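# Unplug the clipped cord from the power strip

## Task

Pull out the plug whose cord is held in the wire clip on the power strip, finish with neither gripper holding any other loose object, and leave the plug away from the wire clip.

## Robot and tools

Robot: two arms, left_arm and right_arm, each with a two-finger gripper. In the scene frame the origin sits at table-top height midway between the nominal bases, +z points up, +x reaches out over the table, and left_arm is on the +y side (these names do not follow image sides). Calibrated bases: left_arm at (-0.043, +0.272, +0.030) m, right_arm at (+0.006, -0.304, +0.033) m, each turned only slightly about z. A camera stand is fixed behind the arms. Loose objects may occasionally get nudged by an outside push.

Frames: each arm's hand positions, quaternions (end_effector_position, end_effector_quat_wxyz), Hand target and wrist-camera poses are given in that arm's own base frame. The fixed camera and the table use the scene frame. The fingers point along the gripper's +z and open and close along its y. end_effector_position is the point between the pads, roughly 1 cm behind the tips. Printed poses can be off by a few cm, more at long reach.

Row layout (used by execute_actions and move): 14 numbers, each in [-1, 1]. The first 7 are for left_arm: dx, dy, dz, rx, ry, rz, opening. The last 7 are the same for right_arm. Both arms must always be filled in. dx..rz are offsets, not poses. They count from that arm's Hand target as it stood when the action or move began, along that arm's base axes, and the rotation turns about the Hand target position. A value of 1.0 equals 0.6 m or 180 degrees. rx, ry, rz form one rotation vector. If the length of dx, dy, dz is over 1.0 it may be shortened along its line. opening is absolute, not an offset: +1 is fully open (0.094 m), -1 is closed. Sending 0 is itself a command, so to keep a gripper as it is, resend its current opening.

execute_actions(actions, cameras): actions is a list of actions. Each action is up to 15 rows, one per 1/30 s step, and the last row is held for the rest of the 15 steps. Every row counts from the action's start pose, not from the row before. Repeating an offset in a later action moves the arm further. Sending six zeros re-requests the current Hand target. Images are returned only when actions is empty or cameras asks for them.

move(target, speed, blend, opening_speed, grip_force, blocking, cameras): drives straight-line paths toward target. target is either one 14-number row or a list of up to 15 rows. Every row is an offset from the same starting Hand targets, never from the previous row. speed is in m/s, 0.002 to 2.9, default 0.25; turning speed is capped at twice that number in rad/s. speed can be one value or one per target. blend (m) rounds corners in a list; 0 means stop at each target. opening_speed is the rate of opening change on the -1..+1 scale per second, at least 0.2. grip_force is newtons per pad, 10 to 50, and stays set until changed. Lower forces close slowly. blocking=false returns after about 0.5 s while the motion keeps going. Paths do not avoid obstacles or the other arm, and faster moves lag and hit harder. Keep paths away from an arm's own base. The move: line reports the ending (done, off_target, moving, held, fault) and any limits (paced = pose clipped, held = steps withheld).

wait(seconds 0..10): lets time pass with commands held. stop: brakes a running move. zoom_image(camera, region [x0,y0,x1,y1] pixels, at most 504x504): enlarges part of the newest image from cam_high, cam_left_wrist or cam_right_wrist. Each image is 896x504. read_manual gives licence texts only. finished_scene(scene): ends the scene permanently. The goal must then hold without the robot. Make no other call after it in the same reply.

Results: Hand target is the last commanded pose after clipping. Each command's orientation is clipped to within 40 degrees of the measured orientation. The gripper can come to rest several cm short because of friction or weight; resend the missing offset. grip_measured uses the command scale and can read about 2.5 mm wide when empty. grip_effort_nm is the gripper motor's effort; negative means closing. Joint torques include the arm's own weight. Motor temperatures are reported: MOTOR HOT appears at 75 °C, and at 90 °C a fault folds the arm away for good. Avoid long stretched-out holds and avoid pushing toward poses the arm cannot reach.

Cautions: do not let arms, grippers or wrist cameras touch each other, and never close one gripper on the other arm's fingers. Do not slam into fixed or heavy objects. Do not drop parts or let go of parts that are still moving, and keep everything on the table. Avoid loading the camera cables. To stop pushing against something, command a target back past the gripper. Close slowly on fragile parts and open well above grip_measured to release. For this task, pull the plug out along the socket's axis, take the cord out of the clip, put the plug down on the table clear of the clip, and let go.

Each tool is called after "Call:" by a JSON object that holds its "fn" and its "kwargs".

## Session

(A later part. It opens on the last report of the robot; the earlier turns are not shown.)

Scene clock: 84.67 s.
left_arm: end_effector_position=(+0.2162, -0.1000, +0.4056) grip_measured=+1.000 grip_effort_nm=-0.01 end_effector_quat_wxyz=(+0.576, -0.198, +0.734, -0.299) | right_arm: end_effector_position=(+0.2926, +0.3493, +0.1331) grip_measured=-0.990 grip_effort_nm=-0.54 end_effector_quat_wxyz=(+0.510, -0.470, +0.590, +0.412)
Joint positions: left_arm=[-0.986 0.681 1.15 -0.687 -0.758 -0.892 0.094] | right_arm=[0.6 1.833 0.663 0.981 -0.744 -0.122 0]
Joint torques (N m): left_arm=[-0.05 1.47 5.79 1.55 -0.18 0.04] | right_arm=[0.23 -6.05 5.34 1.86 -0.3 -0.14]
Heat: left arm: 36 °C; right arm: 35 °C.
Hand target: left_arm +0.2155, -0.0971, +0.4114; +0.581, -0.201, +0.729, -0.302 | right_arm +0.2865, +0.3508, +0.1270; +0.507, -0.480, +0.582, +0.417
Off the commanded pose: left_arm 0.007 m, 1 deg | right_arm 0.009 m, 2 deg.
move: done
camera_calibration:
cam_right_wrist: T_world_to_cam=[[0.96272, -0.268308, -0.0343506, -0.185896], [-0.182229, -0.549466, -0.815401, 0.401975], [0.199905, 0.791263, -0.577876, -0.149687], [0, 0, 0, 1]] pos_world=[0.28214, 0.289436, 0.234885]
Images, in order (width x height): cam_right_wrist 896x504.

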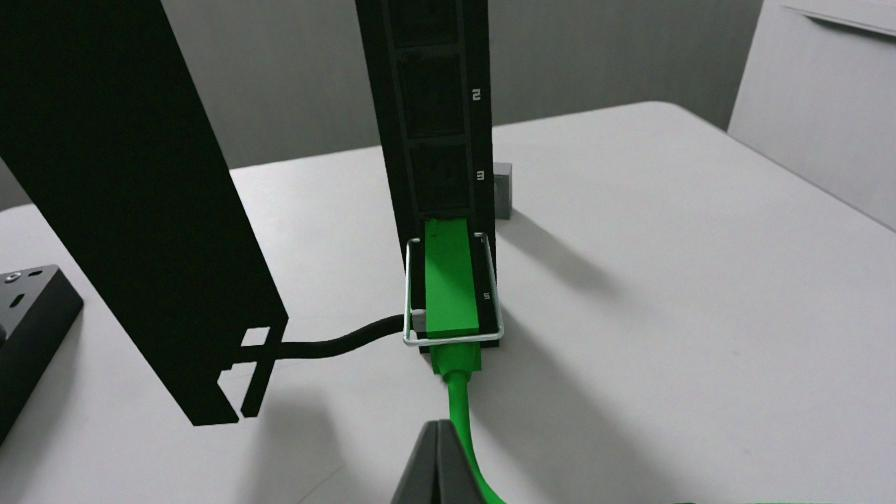

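Call:
{"fn": "move", "kwargs": {"target": [0,0,0,0,0,0,1,-0.011,0.06,-0.15,0,0,0,-1], "cameras": ["cam_right_wrist"], "speed": 0.15}}

Call:
{"fn": "zoom_image", "kwargs": {"camera": "cam_right_wrist", "region": [300, 150, 650, 500]}}

Scene clock: 88.00 s.
left_arm: end_effector_position=(+0.2162, -0.1000, +0.4056) grip_measured=+1.000 grip_effort_nm=-0.01 end_effector_quat_wxyz=(+0.576, -0.198, +0.734, -0.299) | right_arm: end_effector_position=(+0.2778, +0.3825, +0.0364) grip_measured=-0.990 grip_effort_nm=-0.54 end_effector_quat_wxyz=(+0.501, -0.481, +0.588, +0.414)
Joint positions: left_arm=[-0.986 0.681 1.15 -0.687 -0.758 -0.892 0.094] | right_arm=[0.703 2.26 0.702 1.36 -0.664 -0.118 0]
Joint torques (N m): left_arm=[-0.02 1.46 5.79 1.54 -0.17 0.04] | right_arm=[0.42 -7.38 5.75 1.87 -0.05 0.11]
Heat: left arm: 36 °C; right arm: 35 °C.
Hand target: left_arm +0.2155, -0.0971, +0.4114; +0.581, -0.201, +0.729, -0.302 | right_arm +0.2799, +0.3868, +0.0369; +0.507, -0.480, +0.582, +0.417
Off the commanded pose: left_arm 0.007 m, 1 deg | right_arm 0.005 m, 1 deg.
move: done
camera_calibration:
cam_right_wrist: T_world_to_cam=[[0.968844, -0.245586, -0.0320774, -0.176497], [-0.170472, -0.56728, -0.805688, 0.341811], [0.179669, 0.786054, -0.591471, -0.220864], [0, 0, 0, 1]] pos_world=[0.26895, 0.324168, 0.139097]
Images, in order (width x height): cam_right_wrist 896x504.

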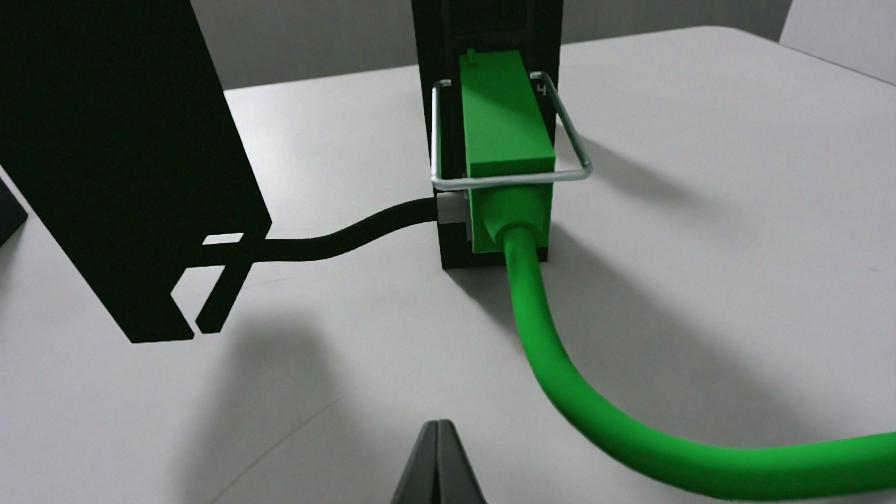

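Scaled by 1.440 from the camera's 896x504 image, which has a finer 1280x720 frame.

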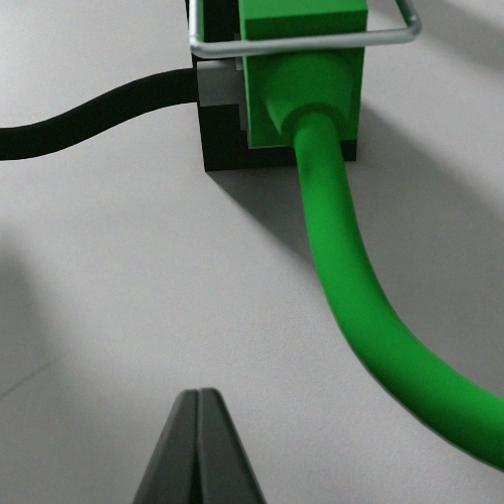

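Call:
{"fn": "move", "kwargs": {"target": [0,0,0,0,0,0,1,0.031,0.124,0.006,0,0,0,-1], "cameras": ["cam_right_wrist"], "speed": 0.12}}

Call:
{"fn": "zoom_image", "kwargs": {"camera": "cam_right_wrist", "region": [300, 150, 650, 500]}}

Scene clock: 91.10 s.
left_arm: end_effector_position=(+0.2162, -0.1000, +0.4056) grip_measured=+1.000 grip_effort_nm=-0.01 end_effector_quat_wxyz=(+0.576, -0.198, +0.734, -0.299) | right_arm: end_effector_position=(+0.2910, +0.4550, +0.0460) grip_measured=-0.990 grip_effort_nm=-0.53 end_effector_quat_wxyz=(+0.508, -0.486, +0.575, +0.419)
Joint positions: left_arm=[-0.986 0.681 1.15 -0.687 -0.758 -0.892 0.094] | right_arm=[0.82 2.338 0.97 1.21 -0.567 -0.097 0]
Joint torques (N m): left_arm=[-0.08 1.48 5.76 1.54 -0.16 0.04] | right_arm=[0.14 -8.66 9.06 1.5 0.11 0.13]
Heat: left arm: 36 °C; right arm: 35 °C.
Hand target: left_arm +0.2155, -0.0971, +0.4114; +0.581, -0.201, +0.729, -0.302 | right_arm +0.2985, +0.4612, +0.0406; +0.507, -0.480, +0.582, +0.417
Off the commanded pose: left_arm 0.007 m, 1 deg | right_arm 0.011 m, 1 deg.
move: off_target (right_arm)
camera_calibration:
cam_right_wrist: T_world_to_cam=[[0.973583, -0.227742, -0.0163977, -0.181407], [-0.143431, -0.554118, -0.819988, 0.379796], [0.17766, 0.800679, -0.572145, -0.281411], [0, 0, 0, 1]] pos_world=[0.281085, 0.394458, 0.147446]
Images, in order (width x height): cam_right_wrist 896x504.

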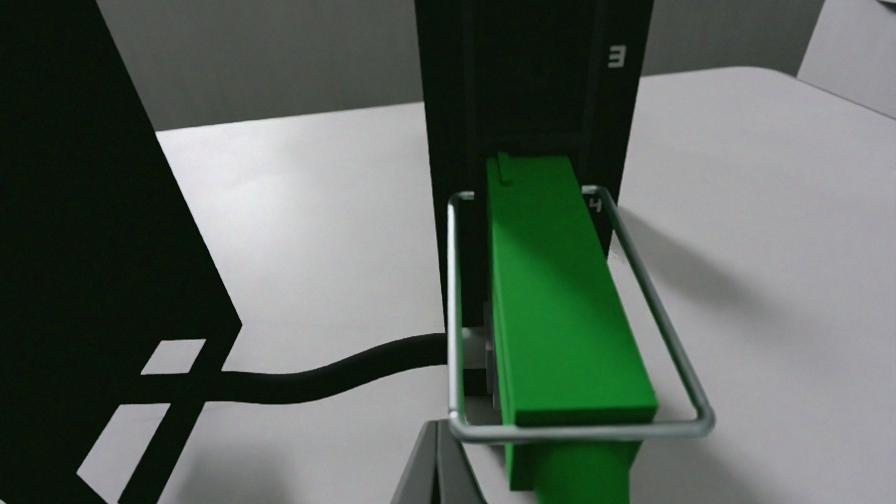

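Scaled by 1.440 from the camera's 896x504 image, which has a finer 1280x720 frame.

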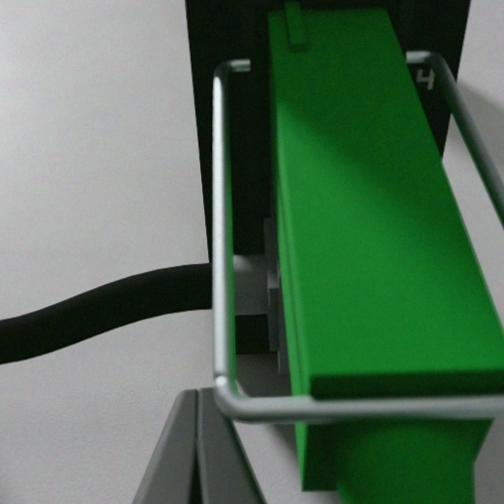

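Call:
{"fn": "move", "kwargs": {"target": [[0,0,0,0,0,0,1,0.01,0.01,-0.005,0,0,0,-1],[0,0,0,0,0,0,1,0.006,0.012,0.11,0,0,0,-1]], "cameras": ["cam_right_wrist"], "speed": 0.08}}

Scene clock: 94.33 s.
left_arm: end_effector_position=(+0.2162, -0.1000, +0.4056) grip_measured=+1.000 grip_effort_nm=-0.01 end_effector_quat_wxyz=(+0.576, -0.198, +0.734, -0.299) | right_arm: end_effector_position=(+0.2917, +0.4566, +0.0575) grip_measured=-0.990 grip_effort_nm=-0.51 end_effector_quat_wxyz=(+0.460, -0.485, +0.619, +0.413)
Joint positions: left_arm=[-0.986 0.681 1.15 -0.687 -0.758 -0.892 0.094] | right_arm=[0.825 2.216 0.991 0.943 -0.553 -0.084 0]
Joint torques (N m): left_arm=[-0.1 1.54 5.82 1.55 -0.17 0.04] | right_arm=[0.27 -15.56 9.43 1.84 0.03 0]
Heat: left arm: 36 °C; right arm: 35 °C.
Hand target: left_arm +0.2155, -0.0971, +0.4114; +0.581, -0.201, +0.729, -0.302 | right_arm +0.3022, +0.4683, +0.1065; +0.507, -0.480, +0.582, +0.417
Off the commanded pose: left_arm 0.007 m, 1 deg | right_arm 0.052 m, 7 deg.
move: off_target (right_arm)
camera_calibration:
cam_right_wrist: T_world_to_cam=[[0.966304, -0.24241, -0.0865642, -0.168614], [-0.223483, -0.62324, -0.749418, 0.441066], [0.127716, 0.743512, -0.656414, -0.230742], [0, 0, 0, 1]] pos_world=[0.290972, 0.405575, 0.164485]
Images, in order (width x height): cam_right_wrist 896x504.

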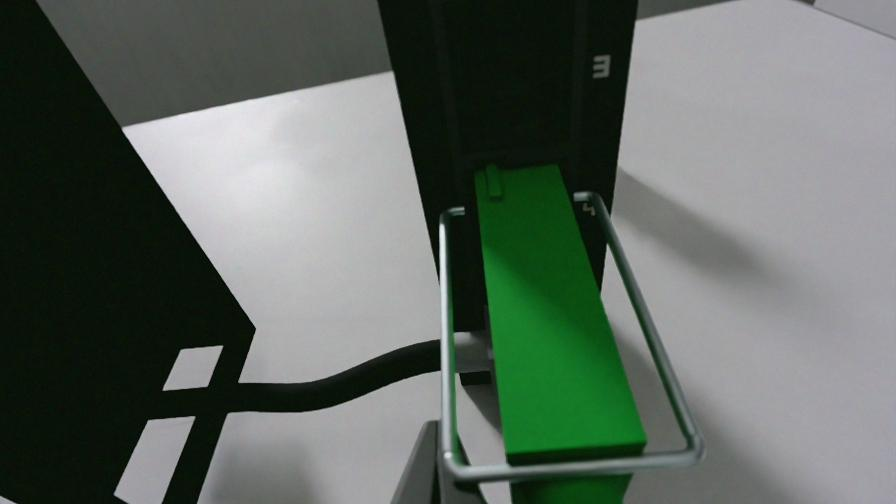

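Call:
{"fn": "move", "kwargs": {"target": [[0,0,0,0,0,0,1,0.006,0,0.05,0,0,0,-1]], "cameras": ["cam_right_wrist"], "speed": 0.06}}

Scene clock: 96.17 s.
left_arm: end_effector_position=(+0.2162, -0.1000, +0.4056) grip_measured=+1.000 grip_effort_nm=-0.01 end_effector_quat_wxyz=(+0.576, -0.198, +0.734, -0.299) | right_arm: end_effector_position=(+0.2897, +0.4531, +0.0658) grip_measured=-0.990 grip_effort_nm=-0.51 end_effector_quat_wxyz=(+0.434, -0.485, +0.641, +0.406)
Joint positions: left_arm=[-0.986 0.681 1.15 -0.687 -0.758 -0.892 0.094] | right_arm=[0.825 2.141 0.997 0.794 -0.548 -0.083 0]
Joint torques (N m): left_arm=[-0.13 1.51 5.81 1.54 -0.18 0.06] | right_arm=[-0.4 -16.27 11.29 2.23 -0.11 0]
Heat: left arm: 36 °C; right arm: 36 °C.
Hand target: left_arm +0.2155, -0.0971, +0.4114; +0.581, -0.201, +0.729, -0.302 | right_arm +0.3058, +0.4684, +0.1366; +0.507, -0.480, +0.582, +0.417
Off the commanded pose: left_arm 0.007 m, 1 deg | right_arm 0.074 m, 11 deg.
move: off_target (right_arm)
camera_calibration:
cam_right_wrist: T_world_to_cam=[[0.960113, -0.253246, -0.118527, -0.158008], [-0.260946, -0.659253, -0.70519, 0.468941], [0.100447, 0.707992, -0.699041, -0.195627], [0, 0, 0, 1]] pos_world=[0.293724, 0.407638, 0.175213]
Images, in order (width x height): cam_right_wrist 896x504.

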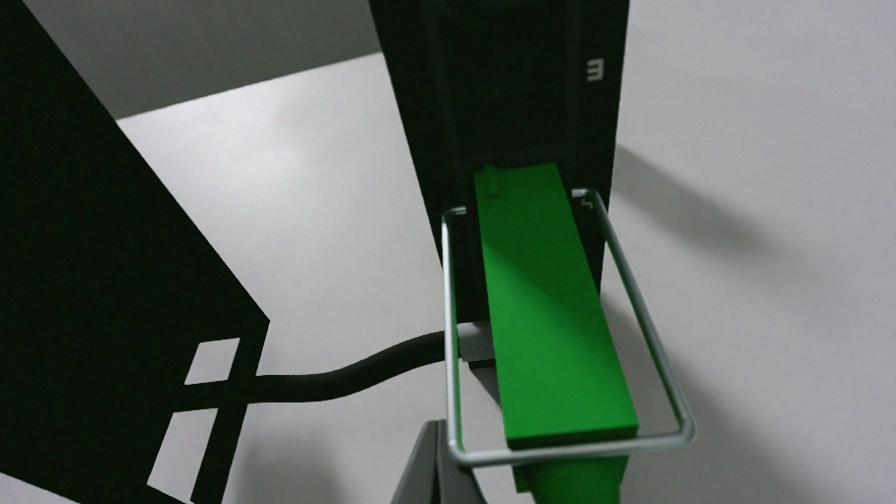

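Call:
{"fn": "move", "kwargs": {"target": [[0,0,0,0,0,0,1,0.006,0.01,0.01,0.11,-0.02,0,-1]], "cameras": ["cam_right_wrist"], "speed": 0.2}}

Scene clock: 98.87 s.
left_arm: end_effector_position=(+0.2162, -0.1000, +0.4056) grip_measured=+1.000 grip_effort_nm=-0.01 end_effector_quat_wxyz=(+0.576, -0.198, +0.734, -0.299) | right_arm: end_effector_position=(+0.2999, +0.4629, +0.1059) grip_measured=-0.991 grip_effort_nm=-0.51 end_effector_quat_wxyz=(+0.548, -0.408, +0.539, +0.492)
Joint positions: left_arm=[-0.986 0.681 1.15 -0.687 -0.758 -0.892 0.094] | right_arm=[0.82 2.346 1.013 1.434 -0.557 0.137 0]
Joint torques (N m): left_arm=[-0.1 1.5 5.78 1.55 -0.18 0.04] | right_arm=[0.38 -9.98 12.11 2.43 0.21 -0.08]
Heat: left arm: 36 °C; right arm: 37 °C.
Hand target: left_arm +0.2155, -0.0971, +0.4114; +0.581, -0.201, +0.729, -0.302 | right_arm +0.3094, +0.4743, +0.1425; +0.600, -0.398, +0.486, +0.496
Off the commanded pose: left_arm 0.007 m, 1 deg | right_arm 0.040 m, 9 deg.
move: off_target (right_arm)
camera_calibration:
cam_right_wrist: T_world_to_cam=[[0.966581, -0.225943, -0.121121, -0.174915], [-0.196432, -0.349164, -0.916242, 0.365746], [0.164728, 0.909414, -0.381878, -0.321738], [0, 0, 0, 1]] pos_world=[0.293913, 0.380777, 0.191061]
Images, in order (width x height): cam_right_wrist 896x504.

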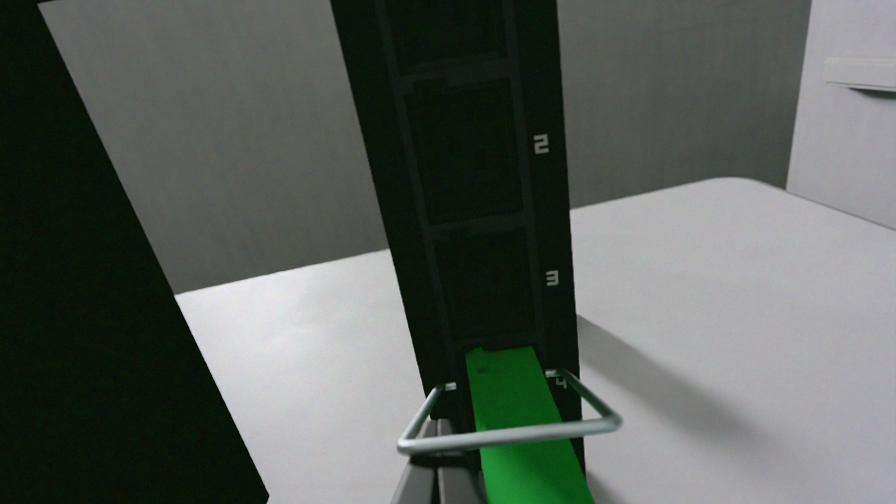

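Call:
{"fn": "move", "kwargs": {"target": [[0,0,0,0,0,0,1,0.003,0.0,0.05,-0.05,0.01,0,-1],[0,0,0,0,0,0,1,0.012,0.048,0.075,-0.06,0.012,0,-1]], "cameras": ["cam_right_wrist"], "speed": 0.1, "blend": [0.01,0]}}

Scene clock: 102.67 s.
left_arm: end_effector_position=(+0.2162, -0.1000, +0.4056) grip_measured=+1.000 grip_effort_nm=-0.01 end_effector_quat_wxyz=(+0.576, -0.198, +0.734, -0.299) | right_arm: end_effector_position=(+0.3055, +0.4736, +0.1017) grip_measured=-0.991 grip_effort_nm=-0.51 end_effector_quat_wxyz=(+0.459, -0.440, +0.629, +0.448)
Joint positions: left_arm=[-0.986 0.681 1.15 -0.687 -0.758 -0.892 0.094] | right_arm=[0.83 2.167 1.082 0.877 -0.543 0.053 0]
Joint torques (N m): left_arm=[-0.06 1.52 5.81 1.55 -0.17 0.04] | right_arm=[2.04 -15.68 15.01 2.51 0.19 -0.36]
Heat: left arm: 36 °C; right arm: 38 °C.
Hand target: left_arm +0.2155, -0.0971, +0.4114; +0.581, -0.201, +0.729, -0.302 | right_arm +0.3164, +0.5032, +0.1874; +0.550, -0.444, +0.541, +0.456
Off the commanded pose: left_arm 0.007 m, 1 deg | right_arm 0.091 m, 15 deg.
move: off_target (right_arm)
camera_calibration:
cam_right_wrist: T_world_to_cam=[[0.946879, -0.263871, -0.183827, -0.147993], [-0.305164, -0.556895, -0.772492, 0.483723], [0.101466, 0.787553, -0.607836, -0.233869], [0, 0, 0, 1]] pos_world=[0.311476, 0.414516, 0.204312]
Images, in order (width x height): cam_right_wrist 896x504.

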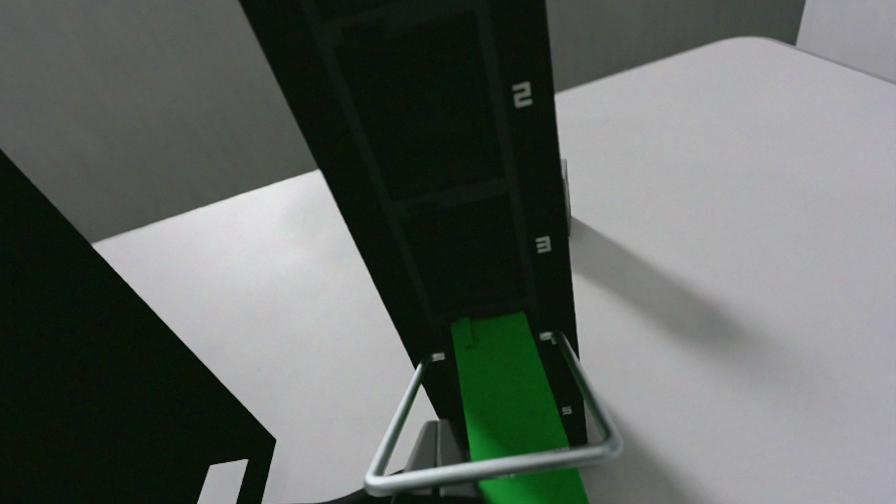

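Call:
{"fn": "move", "kwargs": {"target": [[0,0,0,0,0,0,1,-0.012,-0.06,0.0,0.07,-0.013,0,-1],[0,0,0,0,0,0,1,-0.01,-0.05,0.06,0.07,-0.013,0,-1]], "cameras": ["cam_right_wrist"], "speed": 0.12, "blend": [0.01,0]}}

Scene clock: 106.50 s.
left_arm: end_effector_position=(+0.2162, -0.1000, +0.4056) grip_measured=+1.000 grip_effort_nm=-0.01 end_effector_quat_wxyz=(+0.576, -0.198, +0.734, -0.299) | right_arm: end_effector_position=(+0.3142, +0.4716, +0.1783) grip_measured=-0.991 grip_effort_nm=-0.51 end_effector_quat_wxyz=(+0.579, -0.390, +0.519, +0.494)
Joint positions: left_arm=[-0.986 0.681 1.15 -0.687 -0.758 -0.892 0.094] | right_arm=[0.822 2.202 1.081 1.303 -0.522 0.153 0]
Joint torques (N m): left_arm=[-0.03 1.5 5.83 1.54 -0.17 0.04] | right_arm=[0.21 -15.38 9.22 1.8 -0.09 0.03]
Motor temperatures (°C): left_arm=[26 28 36 36 26 27 27] | right_arm=[27 37 35 39 27 27 25]
Heat: left arm: 36 °C; right arm: 39 °C.
Hand target: left_arm +0.2155, -0.0971, +0.4114; +0.581, -0.201, +0.729, -0.302 | right_arm +0.3105, +0.4731, +0.2236; +0.607, -0.390, +0.477, +0.503
Off the commanded pose: left_arm 0.007 m, 1 deg | right_arm 0.045 m, 6 deg.
move: off_target (right_arm)
camera_calibration:
cam_right_wrist: T_world_to_cam=[[0.963103, -0.248634, -0.103028, -0.169489], [-0.173809, -0.282324, -0.943443, 0.404139], [0.205484, 0.926539, -0.315121, -0.337131], [0, 0, 0, 1]] pos_world=[0.302753, 0.384322, 0.257583]
Images, in order (width x height): cam_right_wrist 896x504.

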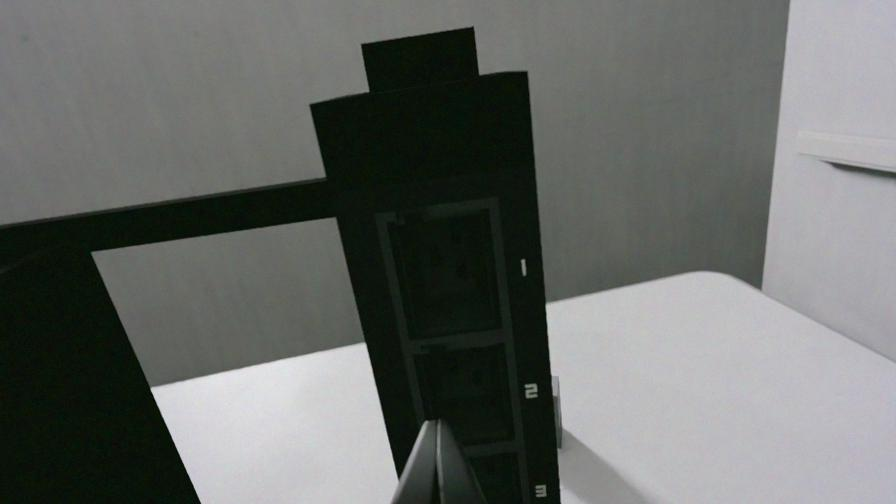

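Back off to look.

Call:
{"fn": "move", "kwargs": {"target": [[0,0,0,0,0,0,1,-0.02,-0.15,0.0,-0.14,0.025,0,-1]], "cameras": ["cam_right_wrist"], "speed": 0.25}}

Call:
{"fn": "zoom_image", "kwargs": {"camera": "cam_right_wrist", "region": [300, 150, 650, 500]}}

Scene clock: 109.87 s.
left_arm: end_effector_position=(+0.2162, -0.1000, +0.4056) grip_measured=+1.000 grip_effort_nm=-0.01 end_effector_quat_wxyz=(+0.576, -0.198, +0.734, -0.299) | right_arm: end_effector_position=(+0.2990, +0.3813, +0.1927) grip_measured=-0.991 grip_effort_nm=-0.51 end_effector_quat_wxyz=(+0.460, -0.484, +0.629, +0.398)
Joint positions: left_arm=[-0.986 0.681 1.15 -0.687 -0.758 -0.892 0.094] | right_arm=[0.67 1.68 0.952 0.389 -0.672 -0.158 0]
Joint torques (N m): left_arm=[-0.09 1.51 5.82 1.53 -0.16 0.04] | right_arm=[-0.36 -10.97 10.45 1.7 -0.31 -0.17]
Heat: left arm: 36 °C; right arm: 39 °C.
Hand target: left_arm +0.2155, -0.0971, +0.4114; +0.581, -0.201, +0.729, -0.302 | right_arm +0.2985, +0.3832, +0.2237; +0.488, -0.493, +0.598, +0.402
Off the commanded pose: left_arm 0.007 m, 1 deg | right_arm 0.031 m, 5 deg.
move: off_target (right_arm)
camera_calibration:
cam_right_wrist: T_world_to_cam=[[0.960621, -0.267142, -0.0764374, -0.173118], [-0.235565, -0.637074, -0.733925, 0.502883], [0.147366, 0.723029, -0.674916, -0.0814213], [0, 0, 0, 1]] pos_world=[0.296761, 0.332997, 0.300893]
Images, in order (width x height): cam_right_wrist 896x504.

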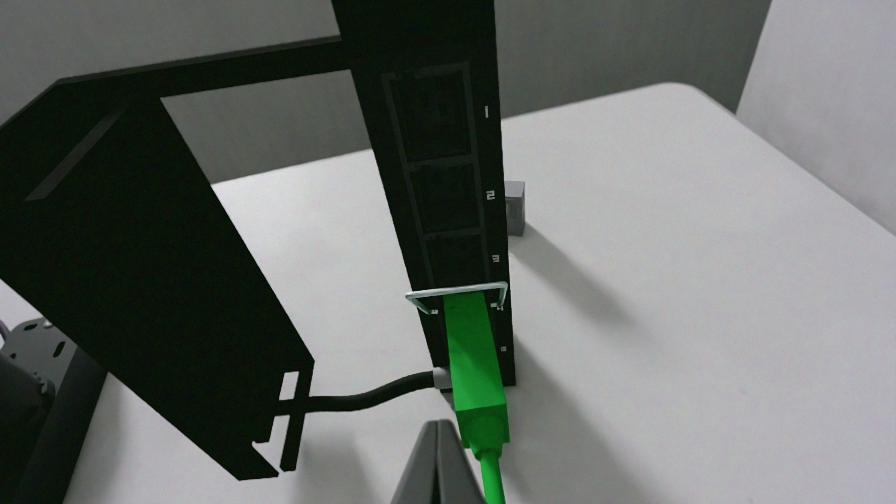

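Scaled by 1.440 from the camera's 896x504 image, which has a finer 1280x720 frame.

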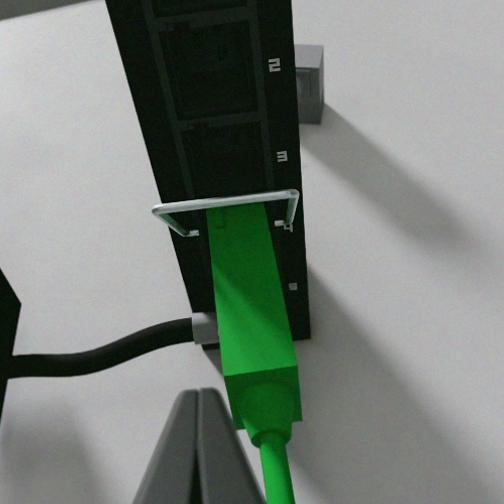

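Call:
{"fn": "move", "kwargs": {"target": [[0,0,0,0,0,0,1,0.029,0.045,-0.186,-0.1276,0.025,0,0.2]], "cameras": ["cam_right_wrist"], "speed": 0.2}}

Call:
{"fn": "zoom_image", "kwargs": {"camera": "cam_right_wrist", "region": [250, 100, 650, 500]}}

Scene clock: 116.00 s.
left_arm: end_effector_position=(+0.2162, -0.1000, +0.4056) grip_measured=+1.000 grip_effort_nm=-0.01 end_effector_quat_wxyz=(+0.576, -0.198, +0.734, -0.299) | right_arm: end_effector_position=(+0.3097, +0.4011, +0.1035) grip_measured=+0.197 grip_effort_nm=0.15 end_effector_quat_wxyz=(+0.343, -0.559, +0.696, +0.292)
Joint positions: left_arm=[-0.986 0.681 1.15 -0.687 -0.758 -0.892 0.094] | right_arm=[0.739 1.897 1.203 -0.052 -0.503 -0.39 0.056]
Joint torques (N m): left_arm=[-0.12 1.51 5.81 1.55 -0.18 0.04] | right_arm=[0.23 -8.21 11.48 1.44 -0.22 -0.12]
Heat: left arm: 37 °C; right arm: 39 °C.
Hand target: left_arm +0.2155, -0.0971, +0.4114; +0.581, -0.201, +0.729, -0.302 | right_arm +0.3158, +0.4102, +0.1120; +0.356, -0.564, +0.684, +0.294
Off the commanded pose: left_arm 0.007 m, 1 deg | right_arm 0.014 m, 2 deg.
move: off_target (right_arm)
camera_calibration:
cam_right_wrist: T_world_to_cam=[[0.964656, -0.262607, -0.0218421, -0.193671], [-0.245026, -0.863391, -0.441041, 0.516083], [0.0969622, 0.430805, -0.897221, -0.00167401], [0, 0, 0, 1]] pos_world=[0.313442, 0.395443, 0.221882]
Images, in order (width x height): cam_right_wrist 896x504.

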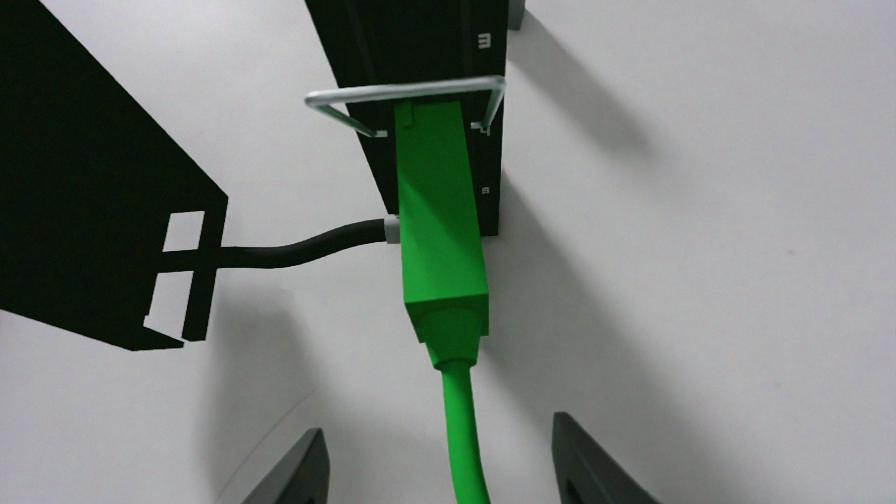

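Scaled by 1.260 from the camera's 896x504 image, which has a finer 1280x720 frame.

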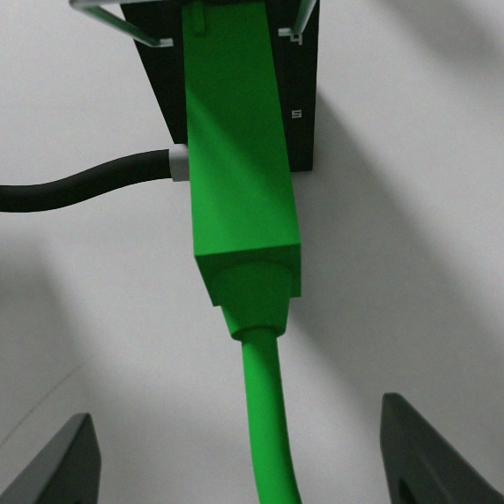

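Call:
{"fn": "move", "kwargs": {"target": [[0,0,0,0,0,0,1,0.027,0.106,-0.066,0,0,0,0.2]], "cameras": ["cam_right_wrist"], "speed": 0.12}}

Scene clock: 119.33 s.
left_arm: end_effector_position=(+0.2162, -0.1000, +0.4056) grip_measured=+1.000 grip_effort_nm=-0.01 end_effector_quat_wxyz=(+0.576, -0.198, +0.734, -0.299) | right_arm: end_effector_position=(+0.3249, +0.4626, +0.0667) grip_measured=+0.197 grip_effort_nm=0.15 end_effector_quat_wxyz=(+0.341, -0.566, +0.693, +0.288)
Joint positions: left_arm=[-0.986 0.681 1.15 -0.687 -0.758 -0.892 0.094] | right_arm=[0.819 2.144 1.415 0.001 -0.444 -0.349 0.056]
Joint torques (N m): left_arm=[-0.09 1.52 5.82 1.54 -0.17 0.03] | right_arm=[0.27 -9.81 11.4 1.69 -0.15 0.08]
Heat: left arm: 37 °C; right arm: 38 °C.
Hand target: left_arm +0.2155, -0.0971, +0.4114; +0.581, -0.201, +0.729, -0.302 | right_arm +0.3321, +0.4738, +0.0725; +0.356, -0.564, +0.684, +0.294
Off the commanded pose: left_arm 0.007 m, 1 deg | right_arm 0.014 m, 2 deg.
move: off_target (right_arm)
camera_calibration:
cam_right_wrist: T_world_to_cam=[[0.967883, -0.251114, -0.0120185, -0.199944], [-0.231313, -0.870798, -0.433825, 0.555116], [0.098474, 0.422672, -0.900917, -0.0592106], [0, 0, 0, 1]] pos_world=[0.327759, 0.458212, 0.185076]
Images, in order (width x height): cam_right_wrist 896x504.

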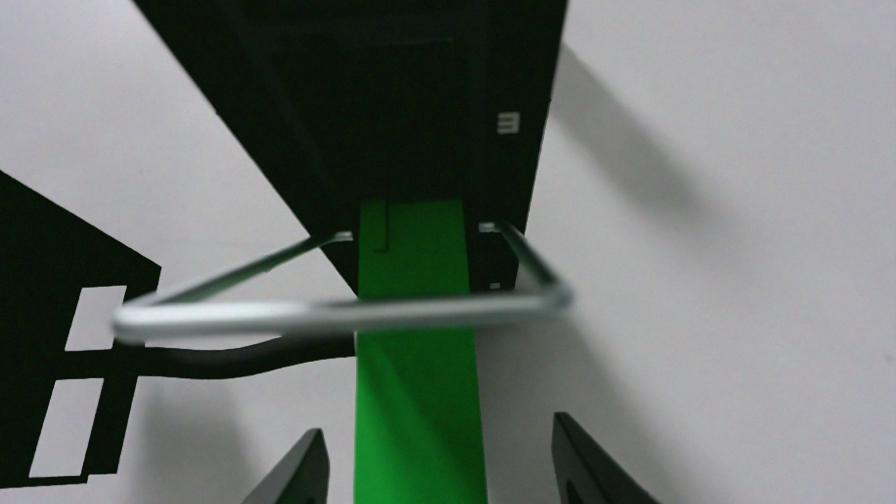

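Call:
{"fn": "move", "kwargs": {"target": [[0,0,0,0,0,0,1,-0.009,0,-0.008,0,0,0,0.2],[0,0,0,0,0,0,1,-0.009,0,-0.008,0,0,0,-0.65]], "cameras": ["cam_right_wrist"], "opening_speed": 0.6}}

Scene clock: 123.27 s.
left_arm: end_effector_position=(+0.2162, -0.1000, +0.4056) grip_measured=+1.000 grip_effort_nm=-0.01 end_effector_quat_wxyz=(+0.576, -0.198, +0.734, -0.299) | right_arm: end_effector_position=(+0.3239, +0.4680, +0.0704) grip_measured=-0.496 grip_effort_nm=-1.03 end_effector_quat_wxyz=(+0.351, -0.568, +0.686, +0.288)
Joint positions: left_arm=[-0.986 0.681 1.15 -0.687 -0.758 -0.892 0.094] | right_arm=[0.829 2.144 1.415 0.025 -0.436 -0.349 0.024]
Joint torques (N m): left_arm=[-0.06 1.54 5.82 1.55 -0.2 0.04] | right_arm=[0.13 -9.76 8.73 1.69 -0.15 0.18]
Heat: left arm: 37 °C; right arm: 38 °C.
Hand target: left_arm +0.2155, -0.0971, +0.4114; +0.581, -0.201, +0.729, -0.302 | right_arm +0.3267, +0.4738, +0.0677; +0.356, -0.564, +0.684, +0.294
Off the commanded pose: left_arm 0.007 m, 1 deg | right_arm 0.007 m, 1 deg.
move: done
camera_calibration:
cam_right_wrist: T_world_to_cam=[[0.968938, -0.247285, 0.00317335, -0.200868], [-0.219436, -0.865594, -0.450106, 0.555998], [0.114051, 0.435428, -0.89297, -0.0696232], [0, 0, 0, 1]] pos_world=[0.324575, 0.461913, 0.188724]
Images, in order (width x height): cam_right_wrist 896x504.

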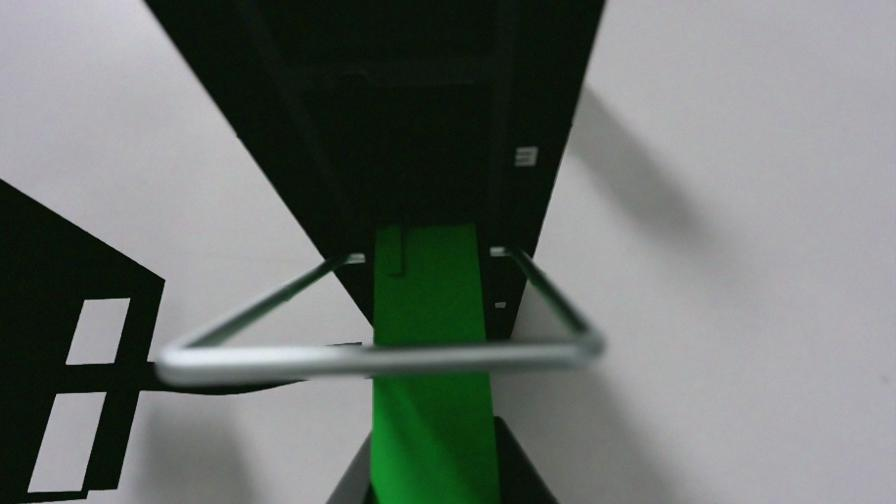

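Call:
{"fn": "move", "kwargs": {"target": [[0,0,0,0,0,0,1,-0.033,-0.17,0.01,0,0,0,-0.65]], "cameras": ["cam_right_wrist","cam_high"], "speed": 0.1}}

Scene clock: 125.90 s.
left_arm: end_effector_position=(+0.2162, -0.1000, +0.4056) grip_measured=+1.000 grip_effort_nm=-0.02 end_effector_quat_wxyz=(+0.576, -0.198, +0.734, -0.299) | right_arm: end_effector_position=(+0.3057, +0.3671, +0.0444) grip_measured=-0.497 grip_effort_nm=-1.04 end_effector_quat_wxyz=(+0.325, -0.560, +0.709, +0.281)
Joint positions: left_arm=[-0.986 0.681 1.15 -0.687 -0.758 -0.892 0.094] | right_arm=[0.685 1.939 1.034 0.09 -0.521 -0.442 0.024]
Joint torques (N m): left_arm=[-0.09 1.48 5.76 1.55 -0.17 0.03] | right_arm=[-0.39 -13.83 6.53 1.49 -0.46 -0.05]
Heat: left arm: 37 °C; right arm: 38 °C.
Hand target: left_arm +0.2155, -0.0971, +0.4114; +0.581, -0.201, +0.729, -0.302 | right_arm +0.3069, +0.3717, +0.0734; +0.356, -0.564, +0.685, +0.294
Off the commanded pose: left_arm 0.007 m, 1 deg | right_arm 0.030 m, 5 deg.
move: off_target (right_arm)
camera_calibration:
cam_right_wrist: T_world_to_cam=[[0.961584, -0.272818, -0.0304476, -0.194957], [-0.262114, -0.87953, -0.397144, 0.468869], [0.0815686, 0.389868, -0.917251, -0.019084], [0, 0, 0, 1]] pos_world=[0.311921, 0.366637, 0.162768]
Images, in order (width x height): cam_high 896x504, cam_right_wrist 896x504.

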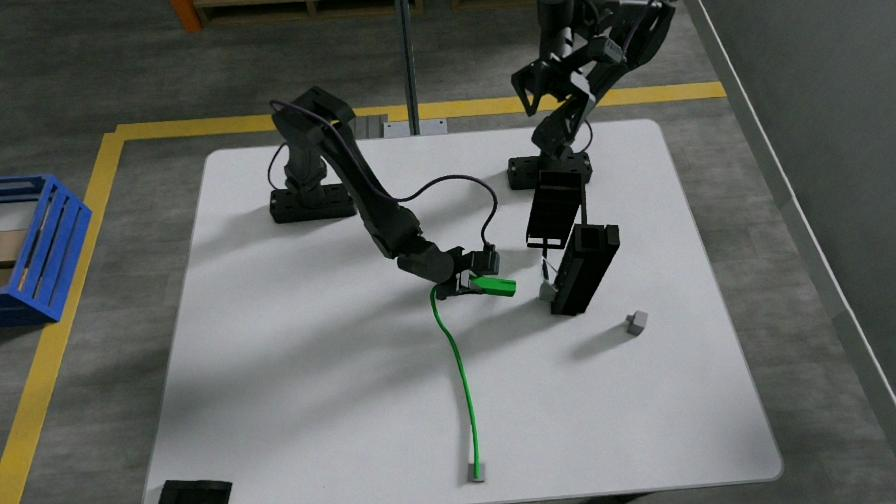

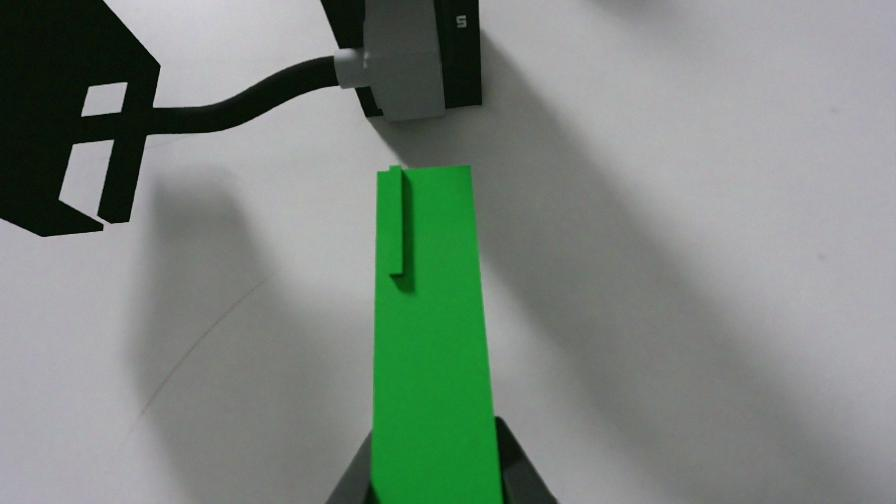

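Call:
{"fn": "move", "kwargs": {"target": [[0,0,0,0,0,0,1,-0.015,-0.05,-0.1,0.01,0,0,-0.65],[0,0,0,0,0,0,1,-0.015,-0.05,-0.145,0.01,0,0,-0.65]], "cameras": ["cam_right_wrist"], "speed": [0.12,0.04]}}

Scene clock: 129.53 s.
left_arm: end_effector_position=(+0.2162, -0.1000, +0.4056) grip_measured=+1.000 grip_effort_nm=-0.01 end_effector_quat_wxyz=(+0.576, -0.198, +0.734, -0.299) | right_arm: end_effector_position=(+0.3000, +0.3405, -0.0115) grip_measured=-0.497 grip_effort_nm=-1.04 end_effector_quat_wxyz=(+0.360, -0.557, +0.689, +0.293)
Joint positions: left_arm=[-0.986 0.681 1.15 -0.687 -0.758 -0.892 0.094] | right_arm=[0.624 2.064 0.825 0.487 -0.588 -0.475 0.024]
Joint torques (N m): left_arm=[-0.06 1.54 5.85 1.55 -0.17 0.03] | right_arm=[-0.44 -7.57 4.71 1.69 -0.4 0.03]
Heat: left arm: 37 °C; right arm: 38 °C.
Hand target: left_arm +0.2155, -0.0971, +0.4114; +0.581, -0.201, +0.729, -0.302 | right_arm +0.2979, +0.3418, -0.0134; +0.365, -0.558, +0.680, +0.304
Off the commanded pose: left_arm 0.007 m, 1 deg | right_arm 0.003 m, 2 deg.
move: done
camera_calibration:
cam_right_wrist: T_world_to_cam=[[0.964143, -0.265349, -0.00427537, -0.201412], [-0.236127, -0.850388, -0.470196, 0.40321], [0.12113, 0.454345, -0.882552, -0.0929384], [0, 0, 0, 1]] pos_world=[0.300656, 0.331667, 0.106704]
Images, in order (width x height): cam_right_wrist 896x504.

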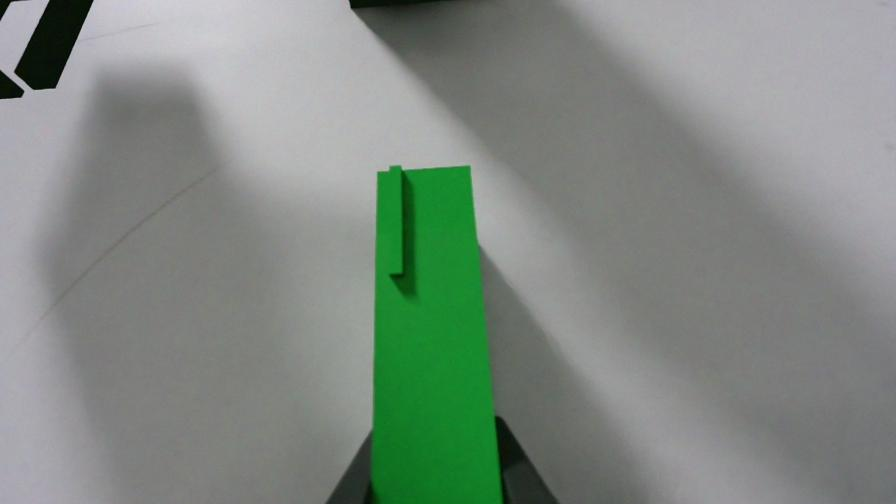

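Continue down slowly to contact.

Call:
{"fn": "move", "kwargs": {"target": [[0,0,0,0,0,0,1,0,0,-0.02,0,0,0,-0.65]], "cameras": ["cam_right_wrist","cam_high"], "speed": 0.03}}

Call:
{"fn": "zoom_image", "kwargs": {"camera": "cam_high", "region": [420, 220, 580, 340]}}

Scene clock: 131.47 s.
left_arm: end_effector_position=(+0.2162, -0.1000, +0.4056) grip_measured=+1.000 grip_effort_nm=-0.01 end_effector_quat_wxyz=(+0.576, -0.198, +0.734, -0.299) | right_arm: end_effector_position=(+0.3020, +0.3455, -0.0128) grip_measured=-0.497 grip_effort_nm=-1.03 end_effector_quat_wxyz=(+0.375, -0.559, +0.675, +0.301)
Joint positions: left_arm=[-0.986 0.681 1.15 -0.687 -0.758 -0.892 0.094] | right_arm=[0.624 2.097 0.825 0.558 -0.607 -0.475 0.024]
Joint torques (N m): left_arm=[-0.09 1.48 5.81 1.55 -0.18 0.03] | right_arm=[-0.16 -6.69 4.16 1.59 -0.28 0.03]
Heat: left arm: 37 °C; right arm: 38 °C.
Hand target: left_arm +0.2155, -0.0971, +0.4114; +0.581, -0.201, +0.729, -0.302 | right_arm +0.2979, +0.3418, -0.0255; +0.365, -0.559, +0.680, +0.304
Off the commanded pose: left_arm 0.007 m, 1 deg | right_arm 0.014 m, 1 deg.
move: off_target (right_arm)
camera_calibration:
cam_right_wrist: T_world_to_cam=[[0.967791, -0.251567, 0.00977521, -0.20771], [-0.212751, -0.837989, -0.502506, 0.395555], [0.134605, 0.48424, -0.864519, -0.110781], [0, 0, 0, 1]] pos_world=[0.300086, 0.332862, 0.105027]
Images, in order (width x height): cam_high 896x504, cam_right_wrist 896x504.

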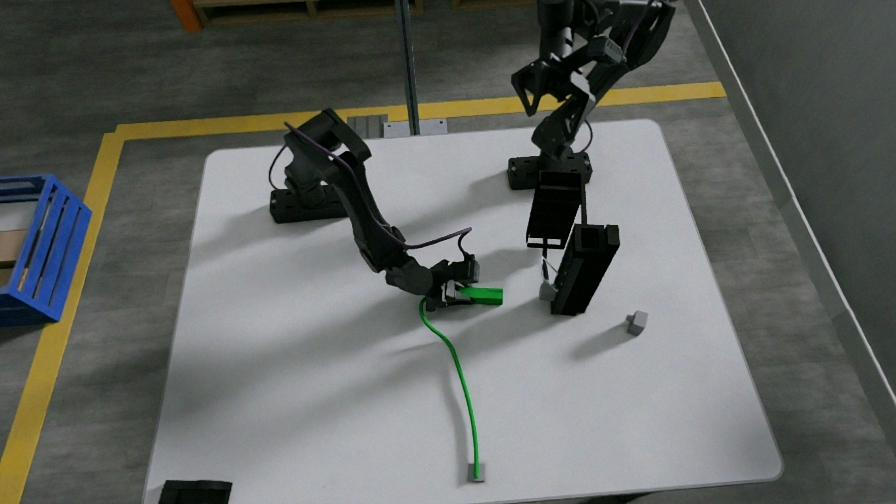

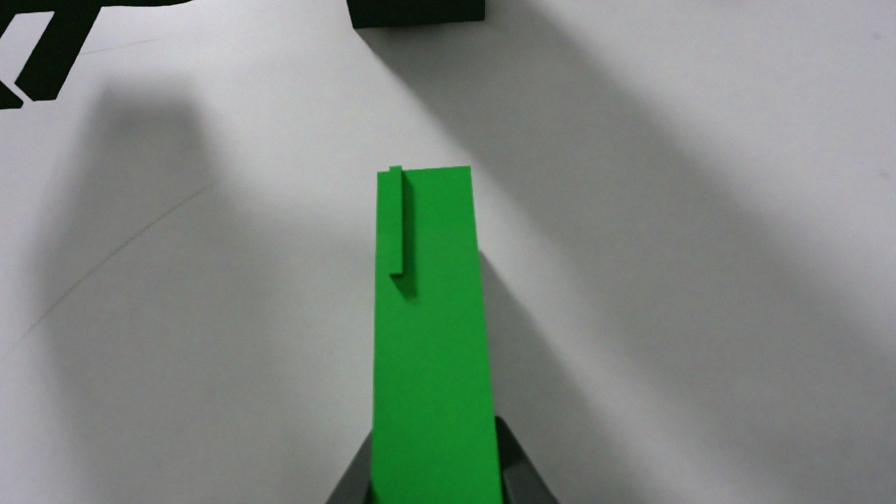

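Scaled by 3.150 from the camera's 896x504 image, which has a finer 1280x720 frame.

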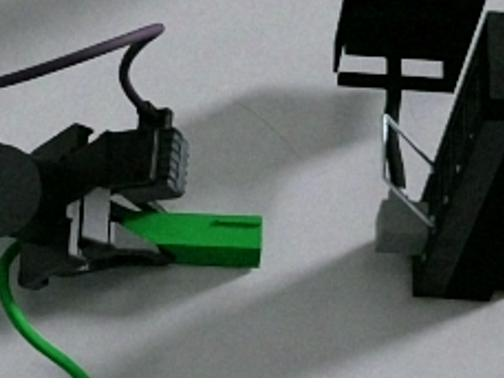

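Call:
{"fn": "move", "kwargs": {"target": [[0,0,0,0,0,0,1,0,0,0.008,0,0,0,-0.65],[0,0,0,0,0,0,1,0,0,0.008,0,0,0,-0.2],[0,0,0,0,0,0,1,0,0,0.02,0,0,0,0.2],[0,0,0,0,0,0,1,-0.02,-0.1,0.12,0,0,0,0.2],[0,0,0,0,0,0,1,-0.02,-0.1,0.25,0,0,0,0.2]], "cameras": ["cam_right_wrist","cam_high"], "opening_speed": 0.5, "speed": [0.05,0.05,0.05,0.15,0.2]}}

Scene clock: 138.87 s.
left_arm: end_effector_position=(+0.2162, -0.1000, +0.4056) grip_measured=+1.000 grip_effort_nm=-0.01 end_effector_quat_wxyz=(+0.576, -0.198, +0.734, -0.299) | right_arm: end_effector_position=(+0.2815, +0.2763, +0.1031) grip_measured=+0.197 grip_effort_nm=0.15 end_effector_quat_wxyz=(+0.340, -0.552, +0.700, +0.298)
Joint positions: left_arm=[-0.986 0.681 1.15 -0.687 -0.758 -0.892 0.094] | right_arm=[0.478 1.571 0.839 -0.139 -0.691 -0.596 0.056]
Joint torques (N m): left_arm=[-0.02 1.5 5.83 1.54 -0.18 0.04] | right_arm=[-0.18 -8.46 10.19 1.21 -0.48 -0.12]
Heat: left arm: 37 °C; right arm: 37 °C.
Hand target: left_arm +0.2155, -0.0971, +0.4114; +0.581, -0.201, +0.729, -0.302 | right_arm +0.2859, +0.2818, +0.1245; +0.365, -0.559, +0.680, +0.304
Off the commanded pose: left_arm 0.007 m, 1 deg | right_arm 0.023 m, 4 deg.
move: off_target (right_arm)
camera_calibration:
cam_right_wrist: T_world_to_cam=[[0.961801, -0.270544, -0.0417673, -0.194078], [-0.260489, -0.857584, -0.443503, 0.404146], [0.0841682, 0.437441, -0.895299, 0.0560461], [0, 0, 0, 1]] pos_world=[0.287223, 0.269566, 0.221312]
Images, in order (width x height): cam_high 896x504, cam_right_wrist 896x504.

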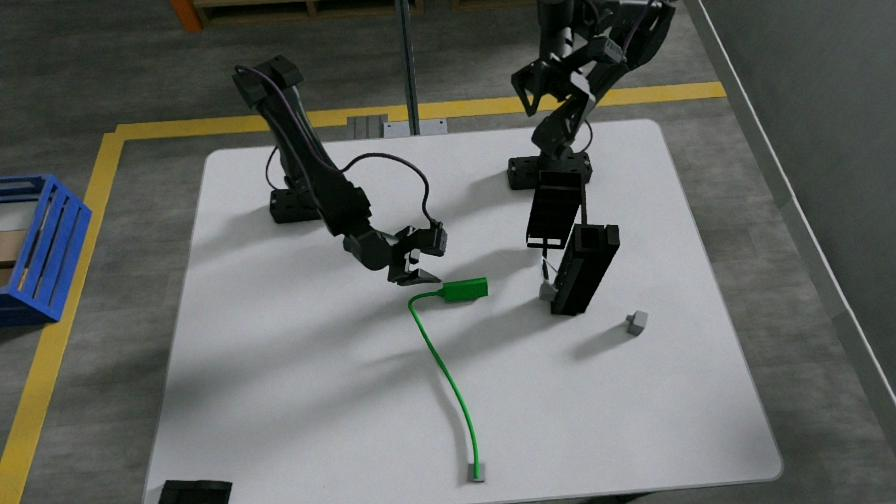

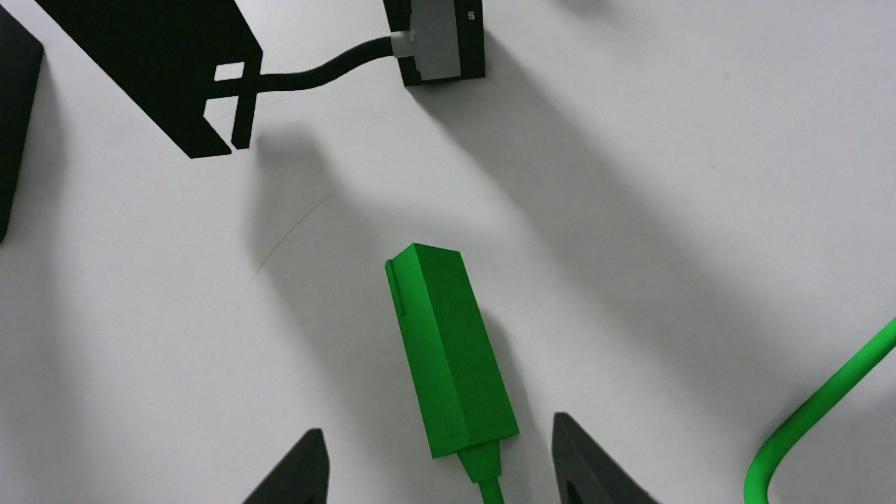

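Call:
{"fn": "finished_scene", "kwargs": {"scene": 2}}

The scene is finished: the task was done.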